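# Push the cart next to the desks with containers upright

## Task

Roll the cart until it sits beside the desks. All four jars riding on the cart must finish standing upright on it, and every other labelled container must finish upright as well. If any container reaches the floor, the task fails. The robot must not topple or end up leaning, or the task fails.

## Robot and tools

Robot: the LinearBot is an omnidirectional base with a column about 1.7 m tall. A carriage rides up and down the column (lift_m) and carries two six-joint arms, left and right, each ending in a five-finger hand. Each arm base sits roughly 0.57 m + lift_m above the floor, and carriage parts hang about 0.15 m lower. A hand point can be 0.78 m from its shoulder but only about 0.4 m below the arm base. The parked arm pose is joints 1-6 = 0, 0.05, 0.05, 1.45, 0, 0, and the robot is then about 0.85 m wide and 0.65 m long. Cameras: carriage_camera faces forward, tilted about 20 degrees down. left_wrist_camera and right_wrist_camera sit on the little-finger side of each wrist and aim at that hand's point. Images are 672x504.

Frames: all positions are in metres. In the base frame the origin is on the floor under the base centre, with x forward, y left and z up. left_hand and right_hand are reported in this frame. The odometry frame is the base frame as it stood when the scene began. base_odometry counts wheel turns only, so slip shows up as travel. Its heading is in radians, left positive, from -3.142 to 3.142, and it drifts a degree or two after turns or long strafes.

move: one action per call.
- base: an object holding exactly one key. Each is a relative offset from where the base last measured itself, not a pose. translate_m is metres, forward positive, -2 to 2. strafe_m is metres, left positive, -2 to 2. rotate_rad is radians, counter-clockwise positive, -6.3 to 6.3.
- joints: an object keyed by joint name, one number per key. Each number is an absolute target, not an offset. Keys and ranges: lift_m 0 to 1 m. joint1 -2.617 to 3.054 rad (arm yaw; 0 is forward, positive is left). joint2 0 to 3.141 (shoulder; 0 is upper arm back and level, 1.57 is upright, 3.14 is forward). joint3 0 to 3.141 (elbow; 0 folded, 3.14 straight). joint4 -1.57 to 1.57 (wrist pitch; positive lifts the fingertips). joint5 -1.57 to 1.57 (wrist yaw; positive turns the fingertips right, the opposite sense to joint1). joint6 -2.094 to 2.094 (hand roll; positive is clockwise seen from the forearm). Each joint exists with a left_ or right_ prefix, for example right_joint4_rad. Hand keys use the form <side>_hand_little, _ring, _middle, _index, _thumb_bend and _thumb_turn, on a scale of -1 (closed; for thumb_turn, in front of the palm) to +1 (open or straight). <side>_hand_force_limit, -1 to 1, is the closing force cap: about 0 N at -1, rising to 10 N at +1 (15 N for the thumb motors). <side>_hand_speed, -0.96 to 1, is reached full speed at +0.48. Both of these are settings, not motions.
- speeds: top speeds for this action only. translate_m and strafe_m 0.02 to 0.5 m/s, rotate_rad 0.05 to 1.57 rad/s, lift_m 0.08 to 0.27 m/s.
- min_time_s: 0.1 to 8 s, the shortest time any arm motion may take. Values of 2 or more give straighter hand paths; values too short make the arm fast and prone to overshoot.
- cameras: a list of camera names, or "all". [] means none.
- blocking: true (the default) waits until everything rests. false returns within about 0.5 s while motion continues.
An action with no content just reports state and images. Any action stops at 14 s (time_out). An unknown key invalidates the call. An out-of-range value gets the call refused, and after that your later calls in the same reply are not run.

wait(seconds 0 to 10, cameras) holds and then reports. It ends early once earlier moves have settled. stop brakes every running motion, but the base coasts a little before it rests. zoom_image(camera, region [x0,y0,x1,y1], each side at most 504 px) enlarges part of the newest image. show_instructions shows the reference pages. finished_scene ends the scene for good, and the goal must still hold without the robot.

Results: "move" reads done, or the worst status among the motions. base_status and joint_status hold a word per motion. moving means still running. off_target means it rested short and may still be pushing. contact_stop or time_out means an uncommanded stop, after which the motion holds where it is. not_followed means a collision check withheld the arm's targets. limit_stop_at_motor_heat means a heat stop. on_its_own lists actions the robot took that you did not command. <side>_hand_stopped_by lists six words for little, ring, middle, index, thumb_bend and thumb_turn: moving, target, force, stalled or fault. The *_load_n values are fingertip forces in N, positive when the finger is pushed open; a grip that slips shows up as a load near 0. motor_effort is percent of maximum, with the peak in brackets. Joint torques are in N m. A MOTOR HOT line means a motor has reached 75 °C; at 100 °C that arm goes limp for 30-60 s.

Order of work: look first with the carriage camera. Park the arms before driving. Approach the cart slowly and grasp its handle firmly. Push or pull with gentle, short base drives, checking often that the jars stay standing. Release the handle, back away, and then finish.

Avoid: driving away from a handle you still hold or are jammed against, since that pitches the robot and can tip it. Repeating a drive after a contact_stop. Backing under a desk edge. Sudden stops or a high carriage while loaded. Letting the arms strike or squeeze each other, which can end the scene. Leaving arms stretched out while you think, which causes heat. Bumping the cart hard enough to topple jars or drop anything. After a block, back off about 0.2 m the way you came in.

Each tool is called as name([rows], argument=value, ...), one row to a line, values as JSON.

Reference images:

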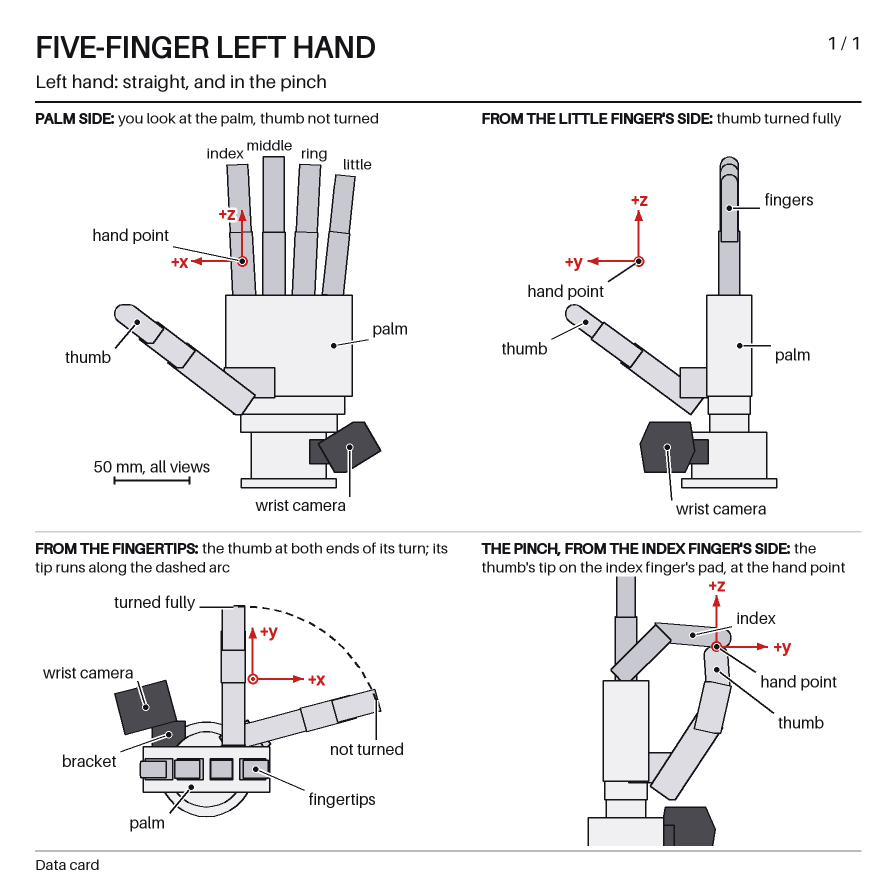

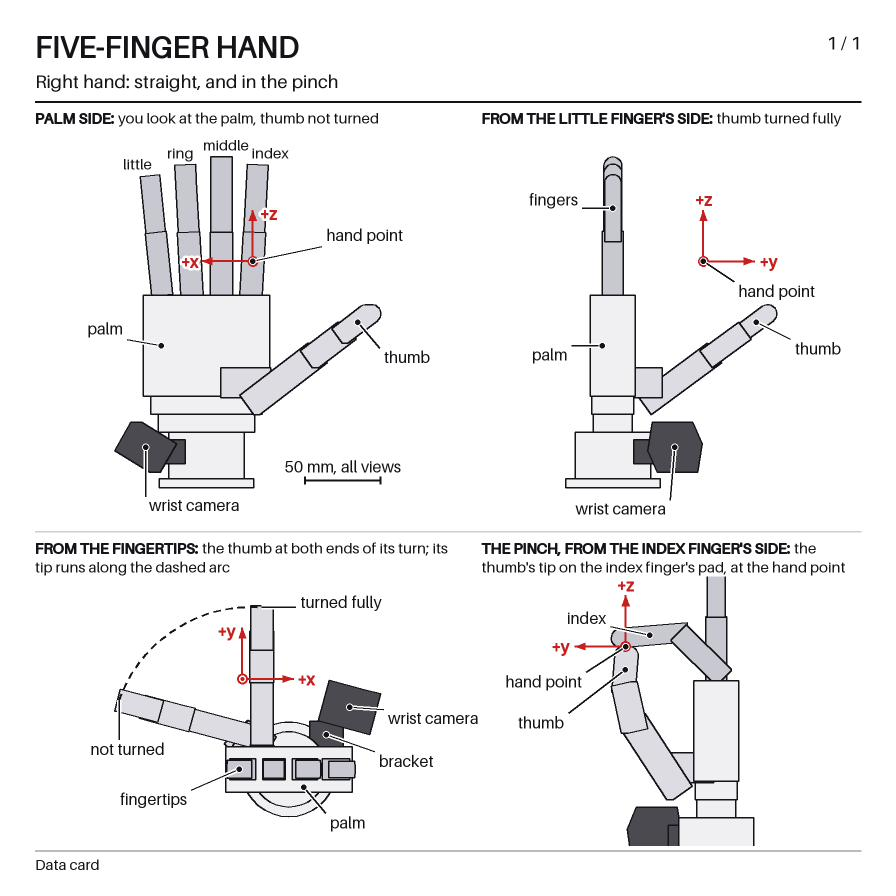

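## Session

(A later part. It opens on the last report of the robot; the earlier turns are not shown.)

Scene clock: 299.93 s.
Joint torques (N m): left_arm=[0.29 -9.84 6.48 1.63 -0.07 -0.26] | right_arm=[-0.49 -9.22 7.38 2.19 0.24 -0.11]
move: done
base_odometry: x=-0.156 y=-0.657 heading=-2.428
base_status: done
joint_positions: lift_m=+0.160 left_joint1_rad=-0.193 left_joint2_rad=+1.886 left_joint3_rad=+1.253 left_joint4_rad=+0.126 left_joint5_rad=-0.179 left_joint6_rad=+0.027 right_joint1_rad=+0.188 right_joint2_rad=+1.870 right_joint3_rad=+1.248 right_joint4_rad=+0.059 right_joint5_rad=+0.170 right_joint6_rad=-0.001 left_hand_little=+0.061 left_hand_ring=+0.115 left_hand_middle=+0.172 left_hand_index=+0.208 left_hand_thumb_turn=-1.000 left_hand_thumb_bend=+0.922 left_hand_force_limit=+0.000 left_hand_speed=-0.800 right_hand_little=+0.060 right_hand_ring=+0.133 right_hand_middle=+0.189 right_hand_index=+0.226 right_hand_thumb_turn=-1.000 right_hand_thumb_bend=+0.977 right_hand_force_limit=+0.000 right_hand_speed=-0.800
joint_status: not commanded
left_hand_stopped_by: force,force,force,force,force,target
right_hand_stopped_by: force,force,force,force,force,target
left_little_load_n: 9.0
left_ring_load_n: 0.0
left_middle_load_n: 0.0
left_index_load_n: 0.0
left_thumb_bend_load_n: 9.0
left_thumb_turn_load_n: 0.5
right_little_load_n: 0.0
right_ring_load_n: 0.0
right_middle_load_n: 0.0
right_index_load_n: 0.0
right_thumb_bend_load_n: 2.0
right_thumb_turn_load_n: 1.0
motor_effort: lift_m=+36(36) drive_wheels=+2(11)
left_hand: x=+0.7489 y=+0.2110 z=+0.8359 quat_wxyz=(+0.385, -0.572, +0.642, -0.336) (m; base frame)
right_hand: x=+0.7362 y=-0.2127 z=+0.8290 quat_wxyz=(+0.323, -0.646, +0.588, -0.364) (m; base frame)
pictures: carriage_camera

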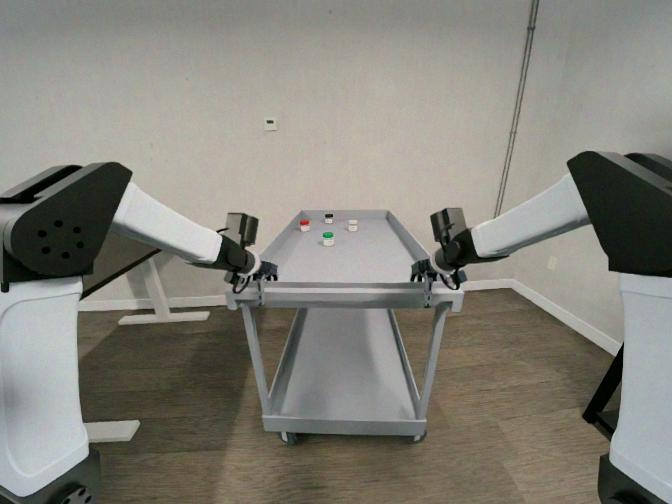

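move(base={"strafe_m": 0.1}, speeds={"strafe_m": 0.06})

move(base={"rotate_rad": -0.057}, speeds={"rotate_rad": 0.08})

move(base={"translate_m": -0.3}, speeds={"translate_m": 0.1}, cameras=["all"])

Scene clock: 320.73 s.
Joint torques (N m): left_arm=[1.26 -11.06 6.49 1.12 -1.08 0.03] | right_arm=[0.21 -9.05 7.3 2.81 -0.36 0.24]
move: done
base_odometry: x=-0.091 y=-0.733 heading=-2.429
base_status: done
joint_positions: lift_m=+0.160 left_joint1_rad=-0.203 left_joint2_rad=+1.899 left_joint3_rad=+1.253 left_joint4_rad=+0.186 left_joint5_rad=-0.079 left_joint6_rad=-0.004 right_joint1_rad=+0.181 right_joint2_rad=+1.869 right_joint3_rad=+1.248 right_joint4_rad=-0.019 right_joint5_rad=+0.230 right_joint6_rad=-0.034 left_hand_little=+0.061 left_hand_ring=+0.116 left_hand_middle=+0.172 left_hand_index=+0.208 left_hand_thumb_turn=-1.000 left_hand_thumb_bend=+0.920 left_hand_force_limit=+0.000 left_hand_speed=-0.800 right_hand_little=+0.060 right_hand_ring=+0.133 right_hand_middle=+0.189 right_hand_index=+0.226 right_hand_thumb_turn=-1.000 right_hand_thumb_bend=+0.978 right_hand_force_limit=+0.000 right_hand_speed=-0.800
joint_status: not commanded
left_hand_stopped_by: force,force,force,force,force,target
right_hand_stopped_by: force,force,force,force,force,target
left_little_load_n: 12.0
left_ring_load_n: 7.0
left_middle_load_n: 0.0
left_index_load_n: 0.0
left_thumb_bend_load_n: 1.0
left_thumb_turn_load_n: -0.5
right_little_load_n: 0.0
right_ring_load_n: 0.0
right_middle_load_n: 0.0
right_index_load_n: 0.0
right_thumb_bend_load_n: 5.0
right_thumb_turn_load_n: -3.0
motor_effort: lift_m=+36(36) drive_wheels=+10(16)
left_hand: x=+0.7540 y=+0.1827 z=+0.8424 quat_wxyz=(+0.358, -0.554, +0.644, -0.388) (m; base frame)
right_hand: x=+0.7225 y=-0.2333 z=+0.8146 quat_wxyz=(+0.271, -0.659, +0.597, -0.369) (m; base frame)
pictures: none

Scene clock: 321.87 s.
Joint torques (N m): left_arm=[0.02 -9.87 6.48 1.69 0 -0.32] | right_arm=[-0.43 -9.33 7.38 2.1 0.18 -0.08]
move: done
base_odometry: x=-0.091 y=-0.733 heading=-2.485
base_status: done
joint_positions: lift_m=+0.160 left_joint1_rad=-0.189 left_joint2_rad=+1.887 left_joint3_rad=+1.253 left_joint4_rad=+0.119 left_joint5_rad=-0.185 left_joint6_rad=+0.033 right_joint1_rad=+0.188 right_joint2_rad=+1.871 right_joint3_rad=+1.248 right_joint4_rad=+0.069 right_joint5_rad=+0.177 right_joint6_rad=-0.002 left_hand_little=+0.061 left_hand_ring=+0.115 left_hand_middle=+0.172 left_hand_index=+0.208 left_hand_thumb_turn=-1.000 left_hand_thumb_bend=+0.922 left_hand_force_limit=+0.000 left_hand_speed=-0.800 right_hand_little=+0.060 right_hand_ring=+0.133 right_hand_middle=+0.189 right_hand_index=+0.226 right_hand_thumb_turn=-1.000 right_hand_thumb_bend=+0.977 right_hand_force_limit=+0.000 right_hand_speed=-0.800
joint_status: not commanded
left_hand_stopped_by: force,force,force,force,force,target
right_hand_stopped_by: force,force,force,force,force,target
left_little_load_n: 7.0
left_ring_load_n: 0.0
left_middle_load_n: 0.0
left_index_load_n: 0.0
left_thumb_bend_load_n: 8.5
left_thumb_turn_load_n: 0.0
right_little_load_n: 0.0
right_ring_load_n: 0.0
right_middle_load_n: 0.0
right_index_load_n: 0.0
right_thumb_bend_load_n: 1.5
right_thumb_turn_load_n: 0.0
motor_effort: lift_m=+36(36) drive_wheels=-3(9)
left_hand: x=+0.7481 y=+0.2149 z=+0.8340 quat_wxyz=(+0.387, -0.573, +0.643, -0.330) (m; base frame)
right_hand: x=+0.7382 y=-0.2140 z=+0.8305 quat_wxyz=(+0.324, -0.644, +0.587, -0.369) (m; base frame)
pictures: none

Scene clock: 325.57 s.
Joint torques (N m): left_arm=[-0.51 -9.91 6.48 1.64 -0.12 -0.23] | right_arm=[-0.25 -10 7.35 1.87 0.17 -0.08]
move: done
base_odometry: x=+0.147 y=-0.550 heading=-2.485
base_status: done
joint_positions: lift_m=+0.160 left_joint1_rad=-0.183 left_joint2_rad=+1.887 left_joint3_rad=+1.253 left_joint4_rad=+0.129 left_joint5_rad=-0.172 left_joint6_rad=+0.024 right_joint1_rad=+0.186 right_joint2_rad=+1.877 right_joint3_rad=+1.248 right_joint4_rad=+0.096 right_joint5_rad=+0.177 right_joint6_rad=-0.003 left_hand_little=+0.061 left_hand_ring=+0.115 left_hand_middle=+0.172 left_hand_index=+0.208 left_hand_thumb_turn=-1.000 left_hand_thumb_bend=+0.921 left_hand_force_limit=+0.000 left_hand_speed=-0.800 right_hand_little=+0.060 right_hand_ring=+0.133 right_hand_middle=+0.189 right_hand_index=+0.226 right_hand_thumb_turn=-1.000 right_hand_thumb_bend=+0.977 right_hand_force_limit=+0.000 right_hand_speed=-0.800
joint_status: not commanded
left_hand_stopped_by: force,force,force,force,force,target
right_hand_stopped_by: force,force,force,force,force,target
left_little_load_n: 9.0
left_ring_load_n: 0.5
left_middle_load_n: 0.0
left_index_load_n: 0.0
left_thumb_bend_load_n: 6.0
left_thumb_turn_load_n: 0.0
right_little_load_n: 1.0
right_ring_load_n: 0.0
right_middle_load_n: 0.0
right_index_load_n: 0.0
right_thumb_bend_load_n: 3.0
right_thumb_turn_load_n: 0.5
motor_effort: lift_m=+36(36) drive_wheels=-1(17)
left_hand: x=+0.7502 y=+0.2150 z=+0.8357 quat_wxyz=(+0.385, -0.575, +0.639, -0.337) (m; base frame)
right_hand: x=+0.7432 y=-0.2142 z=+0.8325 quat_wxyz=(+0.331, -0.639, +0.585, -0.375) (m; base frame)
pictures: carriage_camera, left_wrist_camera, right_wrist_camera

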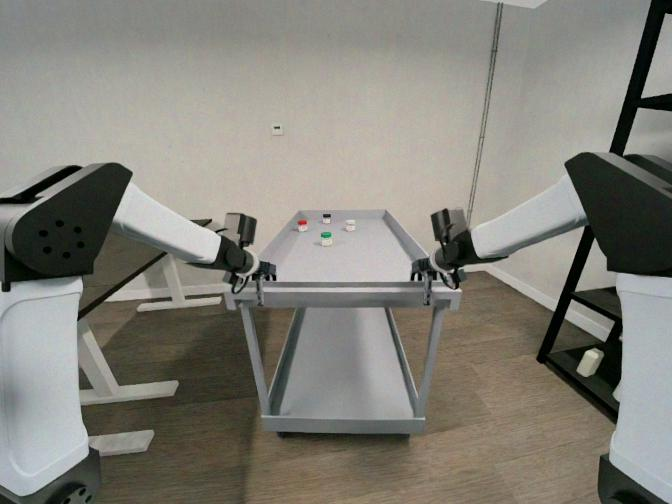

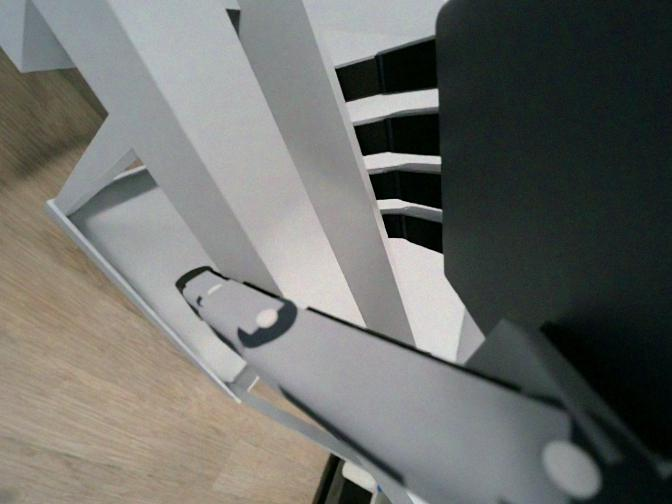

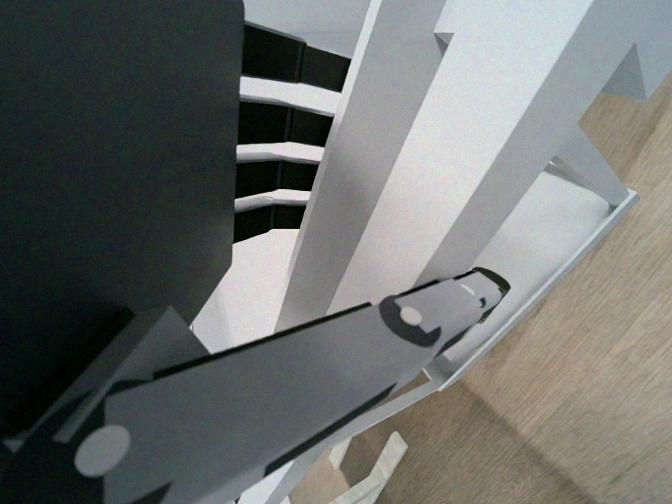

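move(base={"translate_m": -0.7}, speeds={"translate_m": 0.12}, cameras=["carriage_camera"])

zoom_image(camera="carriage_camera", region=[0, 200, 260, 380])

Scene clock: 335.83 s.
Joint torques (N m): left_arm=[-0.54 -10.09 6.49 1.59 -0.11 -0.25] | right_arm=[-0.24 -10.02 7.38 1.9 0.18 -0.08]
move: done
base_odometry: x=+0.702 y=-0.123 heading=-2.485
base_status: done
joint_positions: lift_m=+0.160 left_joint1_rad=-0.182 left_joint2_rad=+1.888 left_joint3_rad=+1.253 left_joint4_rad=+0.131 left_joint5_rad=-0.174 left_joint6_rad=+0.026 right_joint1_rad=+0.186 right_joint2_rad=+1.877 right_joint3_rad=+1.248 right_joint4_rad=+0.093 right_joint5_rad=+0.176 right_joint6_rad=-0.003 left_hand_little=+0.061 left_hand_ring=+0.115 left_hand_middle=+0.172 left_hand_index=+0.208 left_hand_thumb_turn=-1.000 left_hand_thumb_bend=+0.921 left_hand_force_limit=+0.000 left_hand_speed=-0.800 right_hand_little=+0.060 right_hand_ring=+0.133 right_hand_middle=+0.189 right_hand_index=+0.226 right_hand_thumb_turn=-1.000 right_hand_thumb_bend=+0.977 right_hand_force_limit=+0.000 right_hand_speed=-0.800
joint_status: not commanded
left_hand_stopped_by: force,force,force,force,force,target
right_hand_stopped_by: force,force,force,force,force,target
left_little_load_n: 8.5
left_ring_load_n: 0.0
left_middle_load_n: 0.0
left_index_load_n: 0.0
left_thumb_bend_load_n: 6.5
left_thumb_turn_load_n: -1.0
right_little_load_n: 1.0
right_ring_load_n: 0.0
right_middle_load_n: 0.0
right_index_load_n: 0.0
right_thumb_bend_load_n: 2.0
right_thumb_turn_load_n: 1.0
motor_effort: lift_m=+36(36) drive_wheels=-1(17)
left_hand: x=+0.7506 y=+0.2154 z=+0.8355 quat_wxyz=(+0.386, -0.575, +0.639, -0.336) (m; base frame)
right_hand: x=+0.7426 y=-0.2141 z=+0.8319 quat_wxyz=(+0.330, -0.640, +0.585, -0.374) (m; base frame)
pictures: carriage_camera

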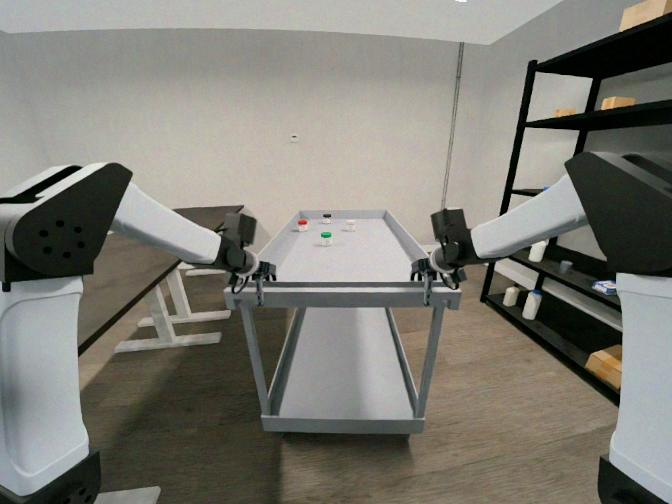

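Scaled by 1.938 from the camera's 672x504 image, which has a finer 960x720 frame.

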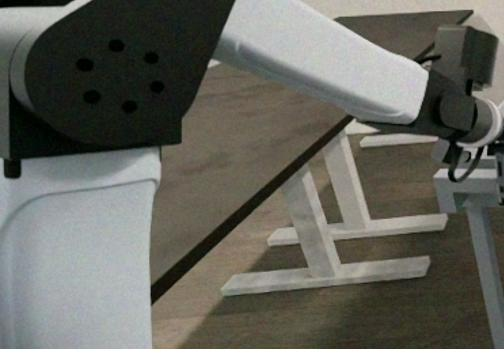

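move(base={"strafe_m": -0.12}, speeds={"strafe_m": 0.07})

move(base={"rotate_rad": 0.069}, speeds={"rotate_rad": 0.08})

move(base={"strafe_m": -0.12}, speeds={"strafe_m": 0.07})

move(base={"rotate_rad": 0.069}, speeds={"rotate_rad": 0.08}, cameras=["all"])

Scene clock: 347.20 s.
Joint torques (N m): left_arm=[-1.74 -7.53 6.46 2.58 0.98 -0.67] | right_arm=[-1.09 -10.85 7.39 1.35 0.95 -0.11]
move: done
base_odometry: x=+0.629 y=-0.028 heading=-2.485
base_status: done
joint_positions: lift_m=+0.160 left_joint1_rad=-0.168 left_joint2_rad=+1.862 left_joint3_rad=+1.253 left_joint4_rad=+0.016 left_joint5_rad=-0.282 left_joint6_rad=+0.072 right_joint1_rad=+0.194 right_joint2_rad=+1.885 right_joint3_rad=+1.248 right_joint4_rad=+0.159 right_joint5_rad=+0.100 right_joint6_rad=+0.001 left_hand_little=+0.061 left_hand_ring=+0.115 left_hand_middle=+0.172 left_hand_index=+0.208 left_hand_thumb_turn=-1.000 left_hand_thumb_bend=+0.923 left_hand_force_limit=+0.000 left_hand_speed=-0.800 right_hand_little=+0.061 right_hand_ring=+0.133 right_hand_middle=+0.189 right_hand_index=+0.226 right_hand_thumb_turn=-1.000 right_hand_thumb_bend=+0.977 right_hand_force_limit=+0.000 right_hand_speed=-0.800
joint_status: not commanded
left_hand_stopped_by: force,force,force,force,force,target
right_hand_stopped_by: force,force,force,force,force,target
left_little_load_n: 5.5
left_ring_load_n: 1.5
left_middle_load_n: 0.0
left_index_load_n: 0.0
left_thumb_bend_load_n: 12.5
left_thumb_turn_load_n: -3.0
right_little_load_n: 11.0
right_ring_load_n: 0.0
right_middle_load_n: 0.0
right_index_load_n: 0.0
right_thumb_bend_load_n: 1.5
right_thumb_turn_load_n: -0.5
motor_effort: lift_m=+36(36) drive_wheels=+2(13)
left_hand: x=+0.7322 y=+0.2506 z=+0.8266 quat_wxyz=(+0.404, -0.592, +0.647, -0.261) (m; base frame)
right_hand: x=+0.7505 y=-0.1925 z=+0.8418 quat_wxyz=(+0.374, -0.642, +0.562, -0.362) (m; base frame)
pictures: none

Scene clock: 348.47 s.
Joint torques (N m): left_arm=[-0.24 -9.26 6.48 1.77 -0.25 -0.13] | right_arm=[0.28 -8.83 7.36 2.11 -0.42 0.4]
move: done
base_odometry: x=+0.629 y=-0.028 heading=-2.417
base_status: done
joint_positions: lift_m=+0.160 left_joint1_rad=-0.186 left_joint2_rad=+1.879 left_joint3_rad=+1.253 left_joint4_rad=+0.111 left_joint5_rad=-0.158 left_joint6_rad=+0.014 right_joint1_rad=+0.180 right_joint2_rad=+1.866 right_joint3_rad=+1.248 right_joint4_rad=+0.067 right_joint5_rad=+0.233 right_joint6_rad=-0.047 left_hand_little=+0.061 left_hand_ring=+0.115 left_hand_middle=+0.172 left_hand_index=+0.208 left_hand_thumb_turn=-1.000 left_hand_thumb_bend=+0.920 left_hand_force_limit=+0.000 left_hand_speed=-0.800 right_hand_little=+0.061 right_hand_ring=+0.133 right_hand_middle=+0.189 right_hand_index=+0.226 right_hand_thumb_turn=-1.000 right_hand_thumb_bend=+0.979 right_hand_force_limit=+0.000 right_hand_speed=-0.800
joint_status: not commanded
left_hand_stopped_by: force,force,force,force,force,target
right_hand_stopped_by: force,force,force,force,force,target
left_little_load_n: 7.5
left_ring_load_n: 2.5
left_middle_load_n: 0.0
left_index_load_n: 0.0
left_thumb_bend_load_n: 2.5
left_thumb_turn_load_n: 1.0
right_little_load_n: 5.5
right_ring_load_n: 0.0
right_middle_load_n: 0.0
right_index_load_n: 0.0
right_thumb_bend_load_n: 12.0
right_thumb_turn_load_n: -1.5
motor_effort: lift_m=+36(36) drive_wheels=+6(11)
left_hand: x=+0.7466 y=+0.2105 z=+0.8364 quat_wxyz=(+0.375, -0.576, +0.641, -0.340) (m; base frame)
right_hand: x=+0.7396 y=-0.2316 z=+0.8322 quat_wxyz=(+0.298, -0.643, +0.584, -0.396) (m; base frame)
pictures: none

Scene clock: 350.77 s.
Joint torques (N m): left_arm=[-1.1 -7.66 6.42 2.56 0.9 -0.55] | right_arm=[-0.77 -10.97 7.39 1.43 0.83 -0.08]
move: done
base_odometry: x=+0.549 y=+0.062 heading=-2.416
base_status: done
joint_positions: lift_m=+0.160 left_joint1_rad=-0.176 left_joint2_rad=+1.863 left_joint3_rad=+1.253 left_joint4_rad=+0.017 left_joint5_rad=-0.273 left_joint6_rad=+0.058 right_joint1_rad=+0.191 right_joint2_rad=+1.886 right_joint3_rad=+1.248 right_joint4_rad=+0.151 right_joint5_rad=+0.112 right_joint6_rad=-0.002 left_hand_little=+0.061 left_hand_ring=+0.115 left_hand_middle=+0.172 left_hand_index=+0.208 left_hand_thumb_turn=-1.000 left_hand_thumb_bend=+0.923 left_hand_force_limit=+0.000 left_hand_speed=-0.800 right_hand_little=+0.061 right_hand_ring=+0.133 right_hand_middle=+0.189 right_hand_index=+0.226 right_hand_thumb_turn=-1.000 right_hand_thumb_bend=+0.977 right_hand_force_limit=+0.000 right_hand_speed=-0.800
joint_status: not commanded
left_hand_stopped_by: force,force,force,force,force,target
right_hand_stopped_by: force,force,force,force,force,target
left_little_load_n: 5.0
left_ring_load_n: 1.0
left_middle_load_n: 0.0
left_index_load_n: 0.5
left_thumb_bend_load_n: 11.5
left_thumb_turn_load_n: -3.0
right_little_load_n: 10.5
right_ring_load_n: 0.0
right_middle_load_n: 0.0
right_index_load_n: 0.0
right_thumb_bend_load_n: 1.5
right_thumb_turn_load_n: -0.5
motor_effort: lift_m=+36(36) drive_wheels=+9(18)
left_hand: x=+0.7321 y=+0.2439 z=+0.8263 quat_wxyz=(+0.399, -0.592, +0.647, -0.268) (m; base frame)
right_hand: x=+0.7499 y=-0.1970 z=+0.8392 quat_wxyz=(+0.366, -0.642, +0.566, -0.365) (m; base frame)
pictures: none

Scene clock: 352.03 s.
Joint torques (N m): left_arm=[-0.1 -9.54 6.48 1.73 -0.35 -0.1] | right_arm=[0.38 -8.8 7.36 2.21 -0.45 0.41]
move: done
base_odometry: x=+0.549 y=+0.062 heading=-2.348
base_status: done
joint_positions: lift_m=+0.160 left_joint1_rad=-0.187 left_joint2_rad=+1.882 left_joint3_rad=+1.253 left_joint4_rad=+0.115 left_joint5_rad=-0.149 left_joint6_rad=+0.010 right_joint1_rad=+0.179 right_joint2_rad=+1.865 right_joint3_rad=+1.248 right_joint4_rad=+0.056 right_joint5_rad=+0.236 right_joint6_rad=-0.048 left_hand_little=+0.061 left_hand_ring=+0.115 left_hand_middle=+0.172 left_hand_index=+0.208 left_hand_thumb_turn=-1.000 left_hand_thumb_bend=+0.920 left_hand_force_limit=+0.000 left_hand_speed=-0.800 right_hand_little=+0.060 right_hand_ring=+0.133 right_hand_middle=+0.189 right_hand_index=+0.226 right_hand_thumb_turn=-1.000 right_hand_thumb_bend=+0.979 right_hand_force_limit=+0.000 right_hand_speed=-0.800
joint_status: not commanded
left_hand_stopped_by: force,force,force,force,force,target
right_hand_stopped_by: force,force,force,force,force,target
left_little_load_n: 7.5
left_ring_load_n: 2.5
left_middle_load_n: 0.0
left_index_load_n: 0.0
left_thumb_bend_load_n: 1.5
left_thumb_turn_load_n: 0.5
right_little_load_n: 4.5
right_ring_load_n: 0.0
right_middle_load_n: 0.0
right_index_load_n: 0.0
right_thumb_bend_load_n: 11.0
right_thumb_turn_load_n: -1.0
motor_effort: lift_m=+36(36) drive_wheels=+6(11)
left_hand: x=+0.7468 y=+0.2075 z=+0.8358 quat_wxyz=(+0.372, -0.575, +0.642, -0.344) (m; base frame)
right_hand: x=+0.7375 y=-0.2332 z=+0.8301 quat_wxyz=(+0.293, -0.645, +0.586, -0.394) (m; base frame)
pictures: carriage_camera, left_wrist_camera, right_wrist_camera

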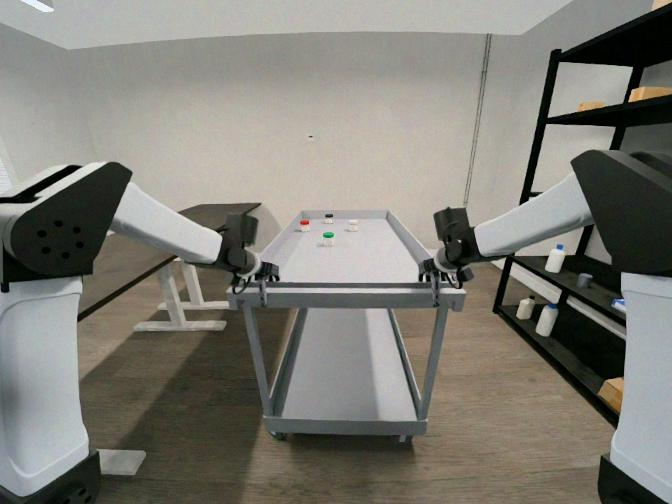

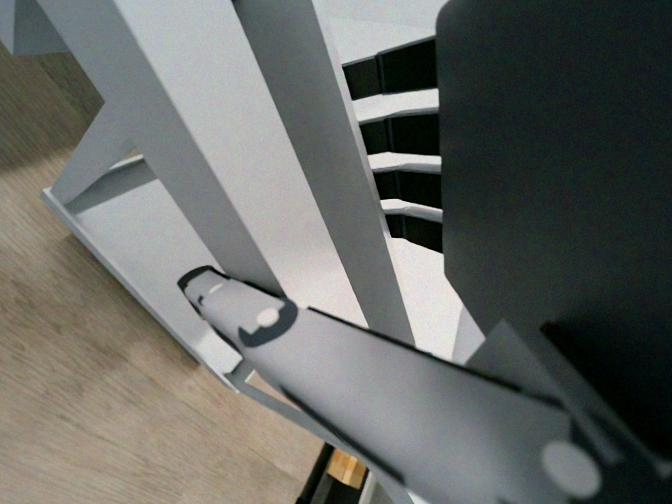

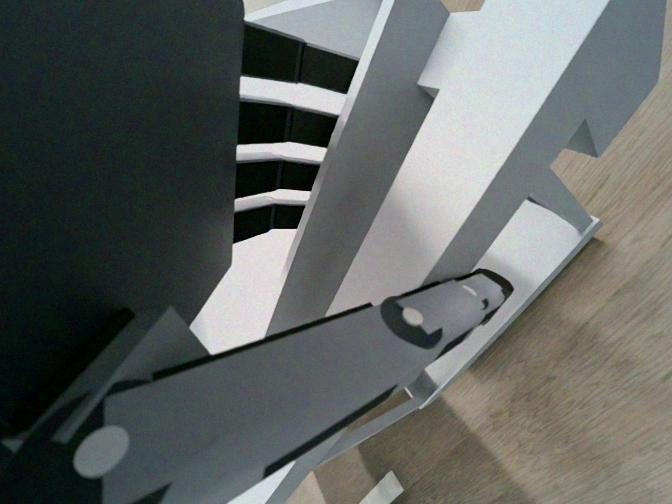

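move(base={"strafe_m": -0.12}, speeds={"strafe_m": 0.07})

move(base={"rotate_rad": 0.069}, speeds={"rotate_rad": 0.08})

move(base={"strafe_m": -0.12}, speeds={"strafe_m": 0.07})

move(base={"rotate_rad": 0.069}, speeds={"rotate_rad": 0.08})

move(base={"strafe_m": -0.12}, speeds={"strafe_m": 0.07})

move(base={"rotate_rad": 0.069}, speeds={"rotate_rad": 0.08}, cameras=["all"])

Scene clock: 357.80 s.
Joint torques (N m): left_arm=[-1.02 -8.08 6.48 2.46 0.81 -0.49] | right_arm=[-0.59 -10.97 7.38 1.44 0.78 -0.11]
move: done
base_odometry: x=+0.463 y=+0.146 heading=-2.347
base_status: done
joint_positions: lift_m=+0.160 left_joint1_rad=-0.177 left_joint2_rad=+1.867 left_joint3_rad=+1.253 left_joint4_rad=+0.029 left_joint5_rad=-0.263 left_joint6_rad=+0.051 right_joint1_rad=+0.190 right_joint2_rad=+1.886 right_joint3_rad=+1.248 right_joint4_rad=+0.148 right_joint5_rad=+0.118 right_joint6_rad=-0.002 left_hand_little=+0.061 left_hand_ring=+0.115 left_hand_middle=+0.172 left_hand_index=+0.208 left_hand_thumb_turn=-1.000 left_hand_thumb_bend=+0.922 left_hand_force_limit=+0.000 left_hand_speed=-0.800 right_hand_little=+0.061 right_hand_ring=+0.133 right_hand_middle=+0.189 right_hand_index=+0.226 right_hand_thumb_turn=-1.000 right_hand_thumb_bend=+0.977 right_hand_force_limit=+0.000 right_hand_speed=-0.800
joint_status: not commanded
left_hand_stopped_by: force,force,force,force,force,target
right_hand_stopped_by: force,force,force,force,force,target
left_little_load_n: 5.5
left_ring_load_n: 1.0
left_middle_load_n: 0.0
left_index_load_n: 0.0
left_thumb_bend_load_n: 10.5
left_thumb_turn_load_n: -2.5
right_little_load_n: 10.5
right_ring_load_n: 0.0
right_middle_load_n: 0.0
right_index_load_n: 0.0
right_thumb_bend_load_n: 1.5
right_thumb_turn_load_n: 0.0
motor_effort: lift_m=+36(36) drive_wheels=+9(18)
left_hand: x=+0.7341 y=+0.2407 z=+0.8262 quat_wxyz=(+0.397, -0.592, +0.645, -0.275) (m; base frame)
right_hand: x=+0.7498 y=-0.1990 z=+0.8386 quat_wxyz=(+0.363, -0.641, +0.568, -0.366) (m; base frame)
pictures: none

Scene clock: 359.07 s.
Joint torques (N m): left_arm=[-0.05 -9.84 6.46 1.66 -0.46 -0.07] | right_arm=[0.54 -8.73 7.36 2.24 -0.51 0.44]
move: done
base_odometry: x=+0.463 y=+0.146 heading=-2.278
base_status: done
joint_positions: lift_m=+0.160 left_joint1_rad=-0.188 left_joint2_rad=+1.886 left_joint3_rad=+1.253 left_joint4_rad=+0.124 left_joint5_rad=-0.140 left_joint6_rad=+0.006 right_joint1_rad=+0.178 right_joint2_rad=+1.865 right_joint3_rad=+1.248 right_joint4_rad=+0.051 right_joint5_rad=+0.240 right_joint6_rad=-0.050 left_hand_little=+0.061 left_hand_ring=+0.116 left_hand_middle=+0.172 left_hand_index=+0.208 left_hand_thumb_turn=-1.000 left_hand_thumb_bend=+0.920 left_hand_force_limit=+0.000 left_hand_speed=-0.800 right_hand_little=+0.060 right_hand_ring=+0.133 right_hand_middle=+0.189 right_hand_index=+0.226 right_hand_thumb_turn=-1.000 right_hand_thumb_bend=+0.979 right_hand_force_limit=+0.000 right_hand_speed=-0.800
joint_status: not commanded
left_hand_stopped_by: force,force,force,force,force,target
right_hand_stopped_by: force,force,force,force,force,target
left_little_load_n: 8.0
left_ring_load_n: 3.0
left_middle_load_n: 0.0
left_index_load_n: 0.0
left_thumb_bend_load_n: 1.0
left_thumb_turn_load_n: -0.5
right_little_load_n: 4.5
right_ring_load_n: 0.0
right_middle_load_n: 0.0
right_index_load_n: 0.0
right_thumb_bend_load_n: 10.5
right_thumb_turn_load_n: -1.5
motor_effort: lift_m=+36(36) drive_wheels=+7(10)
left_hand: x=+0.7479 y=+0.2049 z=+0.8359 quat_wxyz=(+0.370, -0.574, +0.642, -0.350) (m; base frame)
right_hand: x=+0.7368 y=-0.2352 z=+0.8295 quat_wxyz=(+0.290, -0.645, +0.586, -0.395) (m; base frame)
pictures: none

Scene clock: 361.37 s.
Joint torques (N m): left_arm=[-1.03 -8.35 6.46 2.39 0.73 -0.48] | right_arm=[-0.55 -10.91 7.36 1.48 0.74 -0.09]
move: done
base_odometry: x=+0.372 y=+0.224 heading=-2.278
base_status: done
joint_positions: lift_m=+0.160 left_joint1_rad=-0.177 left_joint2_rad=+1.871 left_joint3_rad=+1.253 left_joint4_rad=+0.038 left_joint5_rad=-0.256 left_joint6_rad=+0.049 right_joint1_rad=+0.189 right_joint2_rad=+1.885 right_joint3_rad=+1.248 right_joint4_rad=+0.144 right_joint5_rad=+0.122 right_joint6_rad=-0.003 left_hand_little=+0.061 left_hand_ring=+0.115 left_hand_middle=+0.172 left_hand_index=+0.208 left_hand_thumb_turn=-1.000 left_hand_thumb_bend=+0.922 left_hand_force_limit=+0.000 left_hand_speed=-0.800 right_hand_little=+0.061 right_hand_ring=+0.133 right_hand_middle=+0.189 right_hand_index=+0.226 right_hand_thumb_turn=-1.000 right_hand_thumb_bend=+0.977 right_hand_force_limit=+0.000 right_hand_speed=-0.800
joint_status: not commanded
left_hand_stopped_by: force,force,force,force,force,target
right_hand_stopped_by: force,force,force,force,force,target
left_little_load_n: 6.0
left_ring_load_n: 1.0
left_middle_load_n: 0.0
left_index_load_n: 0.0
left_thumb_bend_load_n: 10.5
left_thumb_turn_load_n: -1.5
right_little_load_n: 9.5
right_ring_load_n: 0.0
right_middle_load_n: 0.0
right_index_load_n: 0.0
right_thumb_bend_load_n: 1.5
right_thumb_turn_load_n: 0.0
motor_effort: lift_m=+36(36) drive_wheels=+8(18)
left_hand: x=+0.7357 y=+0.2390 z=+0.8263 quat_wxyz=(+0.396, -0.591, +0.645, -0.280) (m; base frame)
right_hand: x=+0.7494 y=-0.2004 z=+0.8384 quat_wxyz=(+0.361, -0.641, +0.569, -0.367) (m; base frame)
pictures: none

Scene clock: 362.63 s.
Joint torques (N m): left_arm=[0.03 -10 6.48 1.58 -0.51 -0.02] | right_arm=[0.64 -8.69 7.38 2.28 -0.54 0.45]
move: done
base_odometry: x=+0.372 y=+0.224 heading=-2.209
base_status: done
joint_positions: lift_m=+0.160 left_joint1_rad=-0.189 left_joint2_rad=+1.887 left_joint3_rad=+1.253 left_joint4_rad=+0.132 left_joint5_rad=-0.135 left_joint6_rad=+0.005 right_joint1_rad=+0.177 right_joint2_rad=+1.865 right_joint3_rad=+1.248 right_joint4_rad=+0.047 right_joint5_rad=+0.245 right_joint6_rad=-0.052 left_hand_little=+0.061 left_hand_ring=+0.116 left_hand_middle=+0.172 left_hand_index=+0.208 left_hand_thumb_turn=-1.000 left_hand_thumb_bend=+0.920 left_hand_force_limit=+0.000 left_hand_speed=-0.800 right_hand_little=+0.060 right_hand_ring=+0.133 right_hand_middle=+0.189 right_hand_index=+0.226 right_hand_thumb_turn=-1.000 right_hand_thumb_bend=+0.979 right_hand_force_limit=+0.000 right_hand_speed=-0.800
joint_status: not commanded
left_hand_stopped_by: force,force,force,force,force,target
right_hand_stopped_by: force,force,force,force,force,target
left_little_load_n: 8.5
left_ring_load_n: 3.5
left_middle_load_n: 0.0
left_index_load_n: 0.0
left_thumb_bend_load_n: 1.0
left_thumb_turn_load_n: -0.5
right_little_load_n: 4.5
right_ring_load_n: 0.0
right_middle_load_n: 0.0
right_index_load_n: 0.0
right_thumb_bend_load_n: 10.5
right_thumb_turn_load_n: -2.0
motor_effort: lift_m=+36(36) drive_wheels=+7(12)
left_hand: x=+0.7489 y=+0.2031 z=+0.8367 quat_wxyz=(+0.369, -0.572, +0.641, -0.354) (m; base frame)
right_hand: x=+0.7362 y=-0.2370 z=+0.8289 quat_wxyz=(+0.286, -0.645, +0.587, -0.396) (m; base frame)
pictures: none

Scene clock: 364.93 s.
Joint torques (N m): left_arm=[-1.03 -8.5 6.41 2.32 0.69 -0.46] | right_arm=[-0.51 -10.71 7.38 1.51 0.72 -0.06]
move: done
base_odometry: x=+0.276 y=+0.296 heading=-2.208
base_status: done
joint_positions: lift_m=+0.160 left_joint1_rad=-0.177 left_joint2_rad=+1.872 left_joint3_rad=+1.253 left_joint4_rad=+0.046 left_joint5_rad=-0.251 left_joint6_rad=+0.048 right_joint1_rad=+0.188 right_joint2_rad=+1.884 right_joint3_rad=+1.248 right_joint4_rad=+0.140 right_joint5_rad=+0.126 right_joint6_rad=-0.003 left_hand_little=+0.061 left_hand_ring=+0.115 left_hand_middle=+0.172 left_hand_index=+0.208 left_hand_thumb_turn=-1.000 left_hand_thumb_bend=+0.922 left_hand_force_limit=+0.000 left_hand_speed=-0.800 right_hand_little=+0.061 right_hand_ring=+0.133 right_hand_middle=+0.189 right_hand_index=+0.226 right_hand_thumb_turn=-1.000 right_hand_thumb_bend=+0.977 right_hand_force_limit=+0.000 right_hand_speed=-0.800
joint_status: not commanded
left_hand_stopped_by: force,force,force,force,force,target
right_hand_stopped_by: force,force,force,force,force,target
left_little_load_n: 6.0
left_ring_load_n: 0.5
left_middle_load_n: 0.0
left_index_load_n: 0.0
left_thumb_bend_load_n: 10.5
left_thumb_turn_load_n: -1.0
right_little_load_n: 9.0
right_ring_load_n: -0.5
right_middle_load_n: 0.0
right_index_load_n: 0.0
right_thumb_bend_load_n: 1.5
right_thumb_turn_load_n: 0.0
motor_effort: lift_m=+36(36) drive_wheels=+8(16)
left_hand: x=+0.7371 y=+0.2378 z=+0.8270 quat_wxyz=(+0.396, -0.590, +0.644, -0.284) (m; base frame)
right_hand: x=+0.7489 y=-0.2015 z=+0.8381 quat_wxyz=(+0.359, -0.641, +0.570, -0.368) (m; base frame)
pictures: none

Scene clock: 366.20 s.
Joint torques (N m): left_arm=[0.09 -10.15 6.48 1.54 -0.54 -0.05] | right_arm=[0.69 -8.58 7.36 2.31 -0.62 0.47]
move: done
base_odometry: x=+0.276 y=+0.296 heading=-2.140
base_status: done
joint_positions: lift_m=+0.160 left_joint1_rad=-0.190 left_joint2_rad=+1.889 left_joint3_rad=+1.253 left_joint4_rad=+0.138 left_joint5_rad=-0.130 left_joint6_rad=+0.004 right_joint1_rad=+0.176 right_joint2_rad=+1.864 right_joint3_rad=+1.248 right_joint4_rad=+0.043 right_joint5_rad=+0.249 right_joint6_rad=-0.053 left_hand_little=+0.061 left_hand_ring=+0.116 left_hand_middle=+0.172 left_hand_index=+0.208 left_hand_thumb_turn=-1.000 left_hand_thumb_bend=+0.920 left_hand_force_limit=+0.000 left_hand_speed=-0.800 right_hand_little=+0.060 right_hand_ring=+0.133 right_hand_middle=+0.189 right_hand_index=+0.226 right_hand_thumb_turn=-1.000 right_hand_thumb_bend=+0.979 right_hand_force_limit=+0.000 right_hand_speed=-0.800
joint_status: not commanded
left_hand_stopped_by: force,force,force,force,force,target
right_hand_stopped_by: force,force,force,force,force,target
left_little_load_n: 9.0
left_ring_load_n: 3.5
left_middle_load_n: 0.0
left_index_load_n: 0.0
left_thumb_bend_load_n: 1.0
left_thumb_turn_load_n: 0.0
right_little_load_n: 4.5
right_ring_load_n: 0.0
right_middle_load_n: -0.5
right_index_load_n: 0.0
right_thumb_bend_load_n: 10.5
right_thumb_turn_load_n: -2.5
motor_effort: lift_m=+36(36) drive_wheels=+7(12)
left_hand: x=+0.7498 y=+0.2016 z=+0.8373 quat_wxyz=(+0.369, -0.570, +0.641, -0.357) (m; base frame)
right_hand: x=+0.7355 y=-0.2383 z=+0.8285 quat_wxyz=(+0.283, -0.646, +0.588, -0.396) (m; base frame)
pictures: carriage_camera, left_wrist_camera, right_wrist_camera

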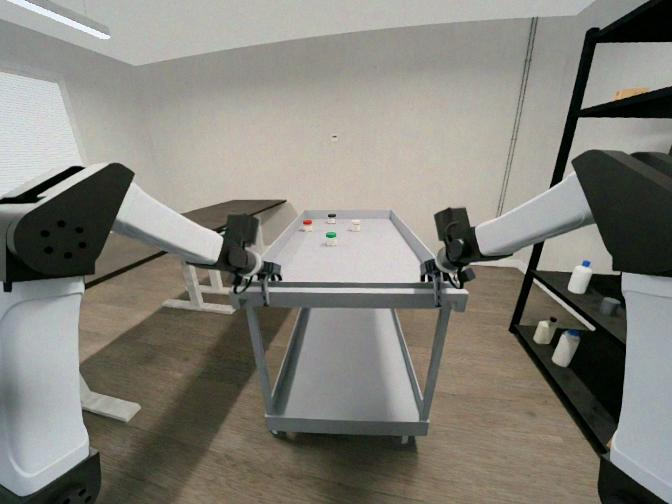

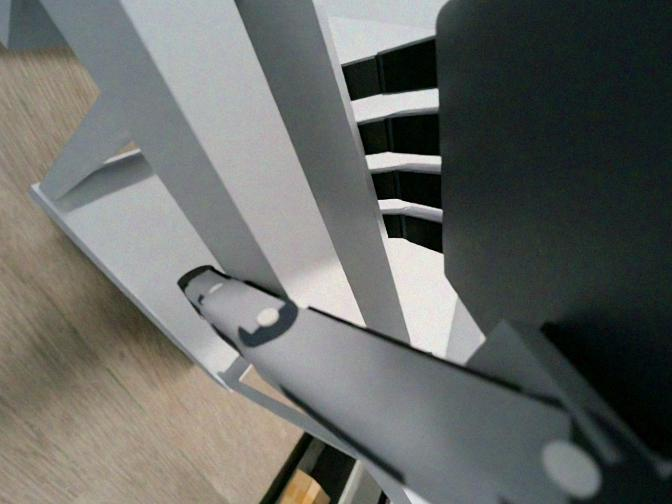

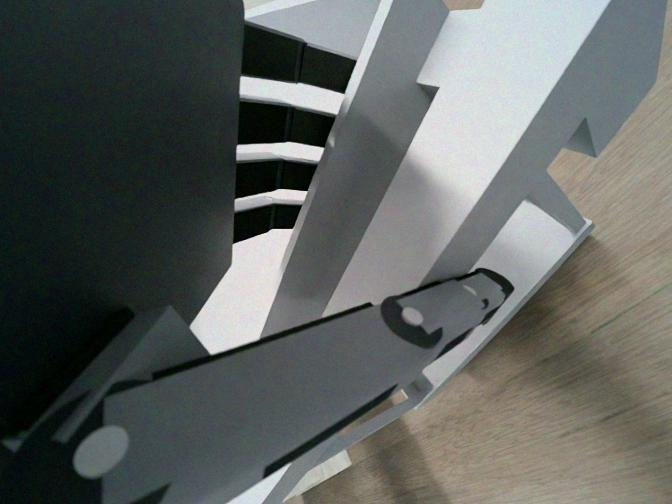

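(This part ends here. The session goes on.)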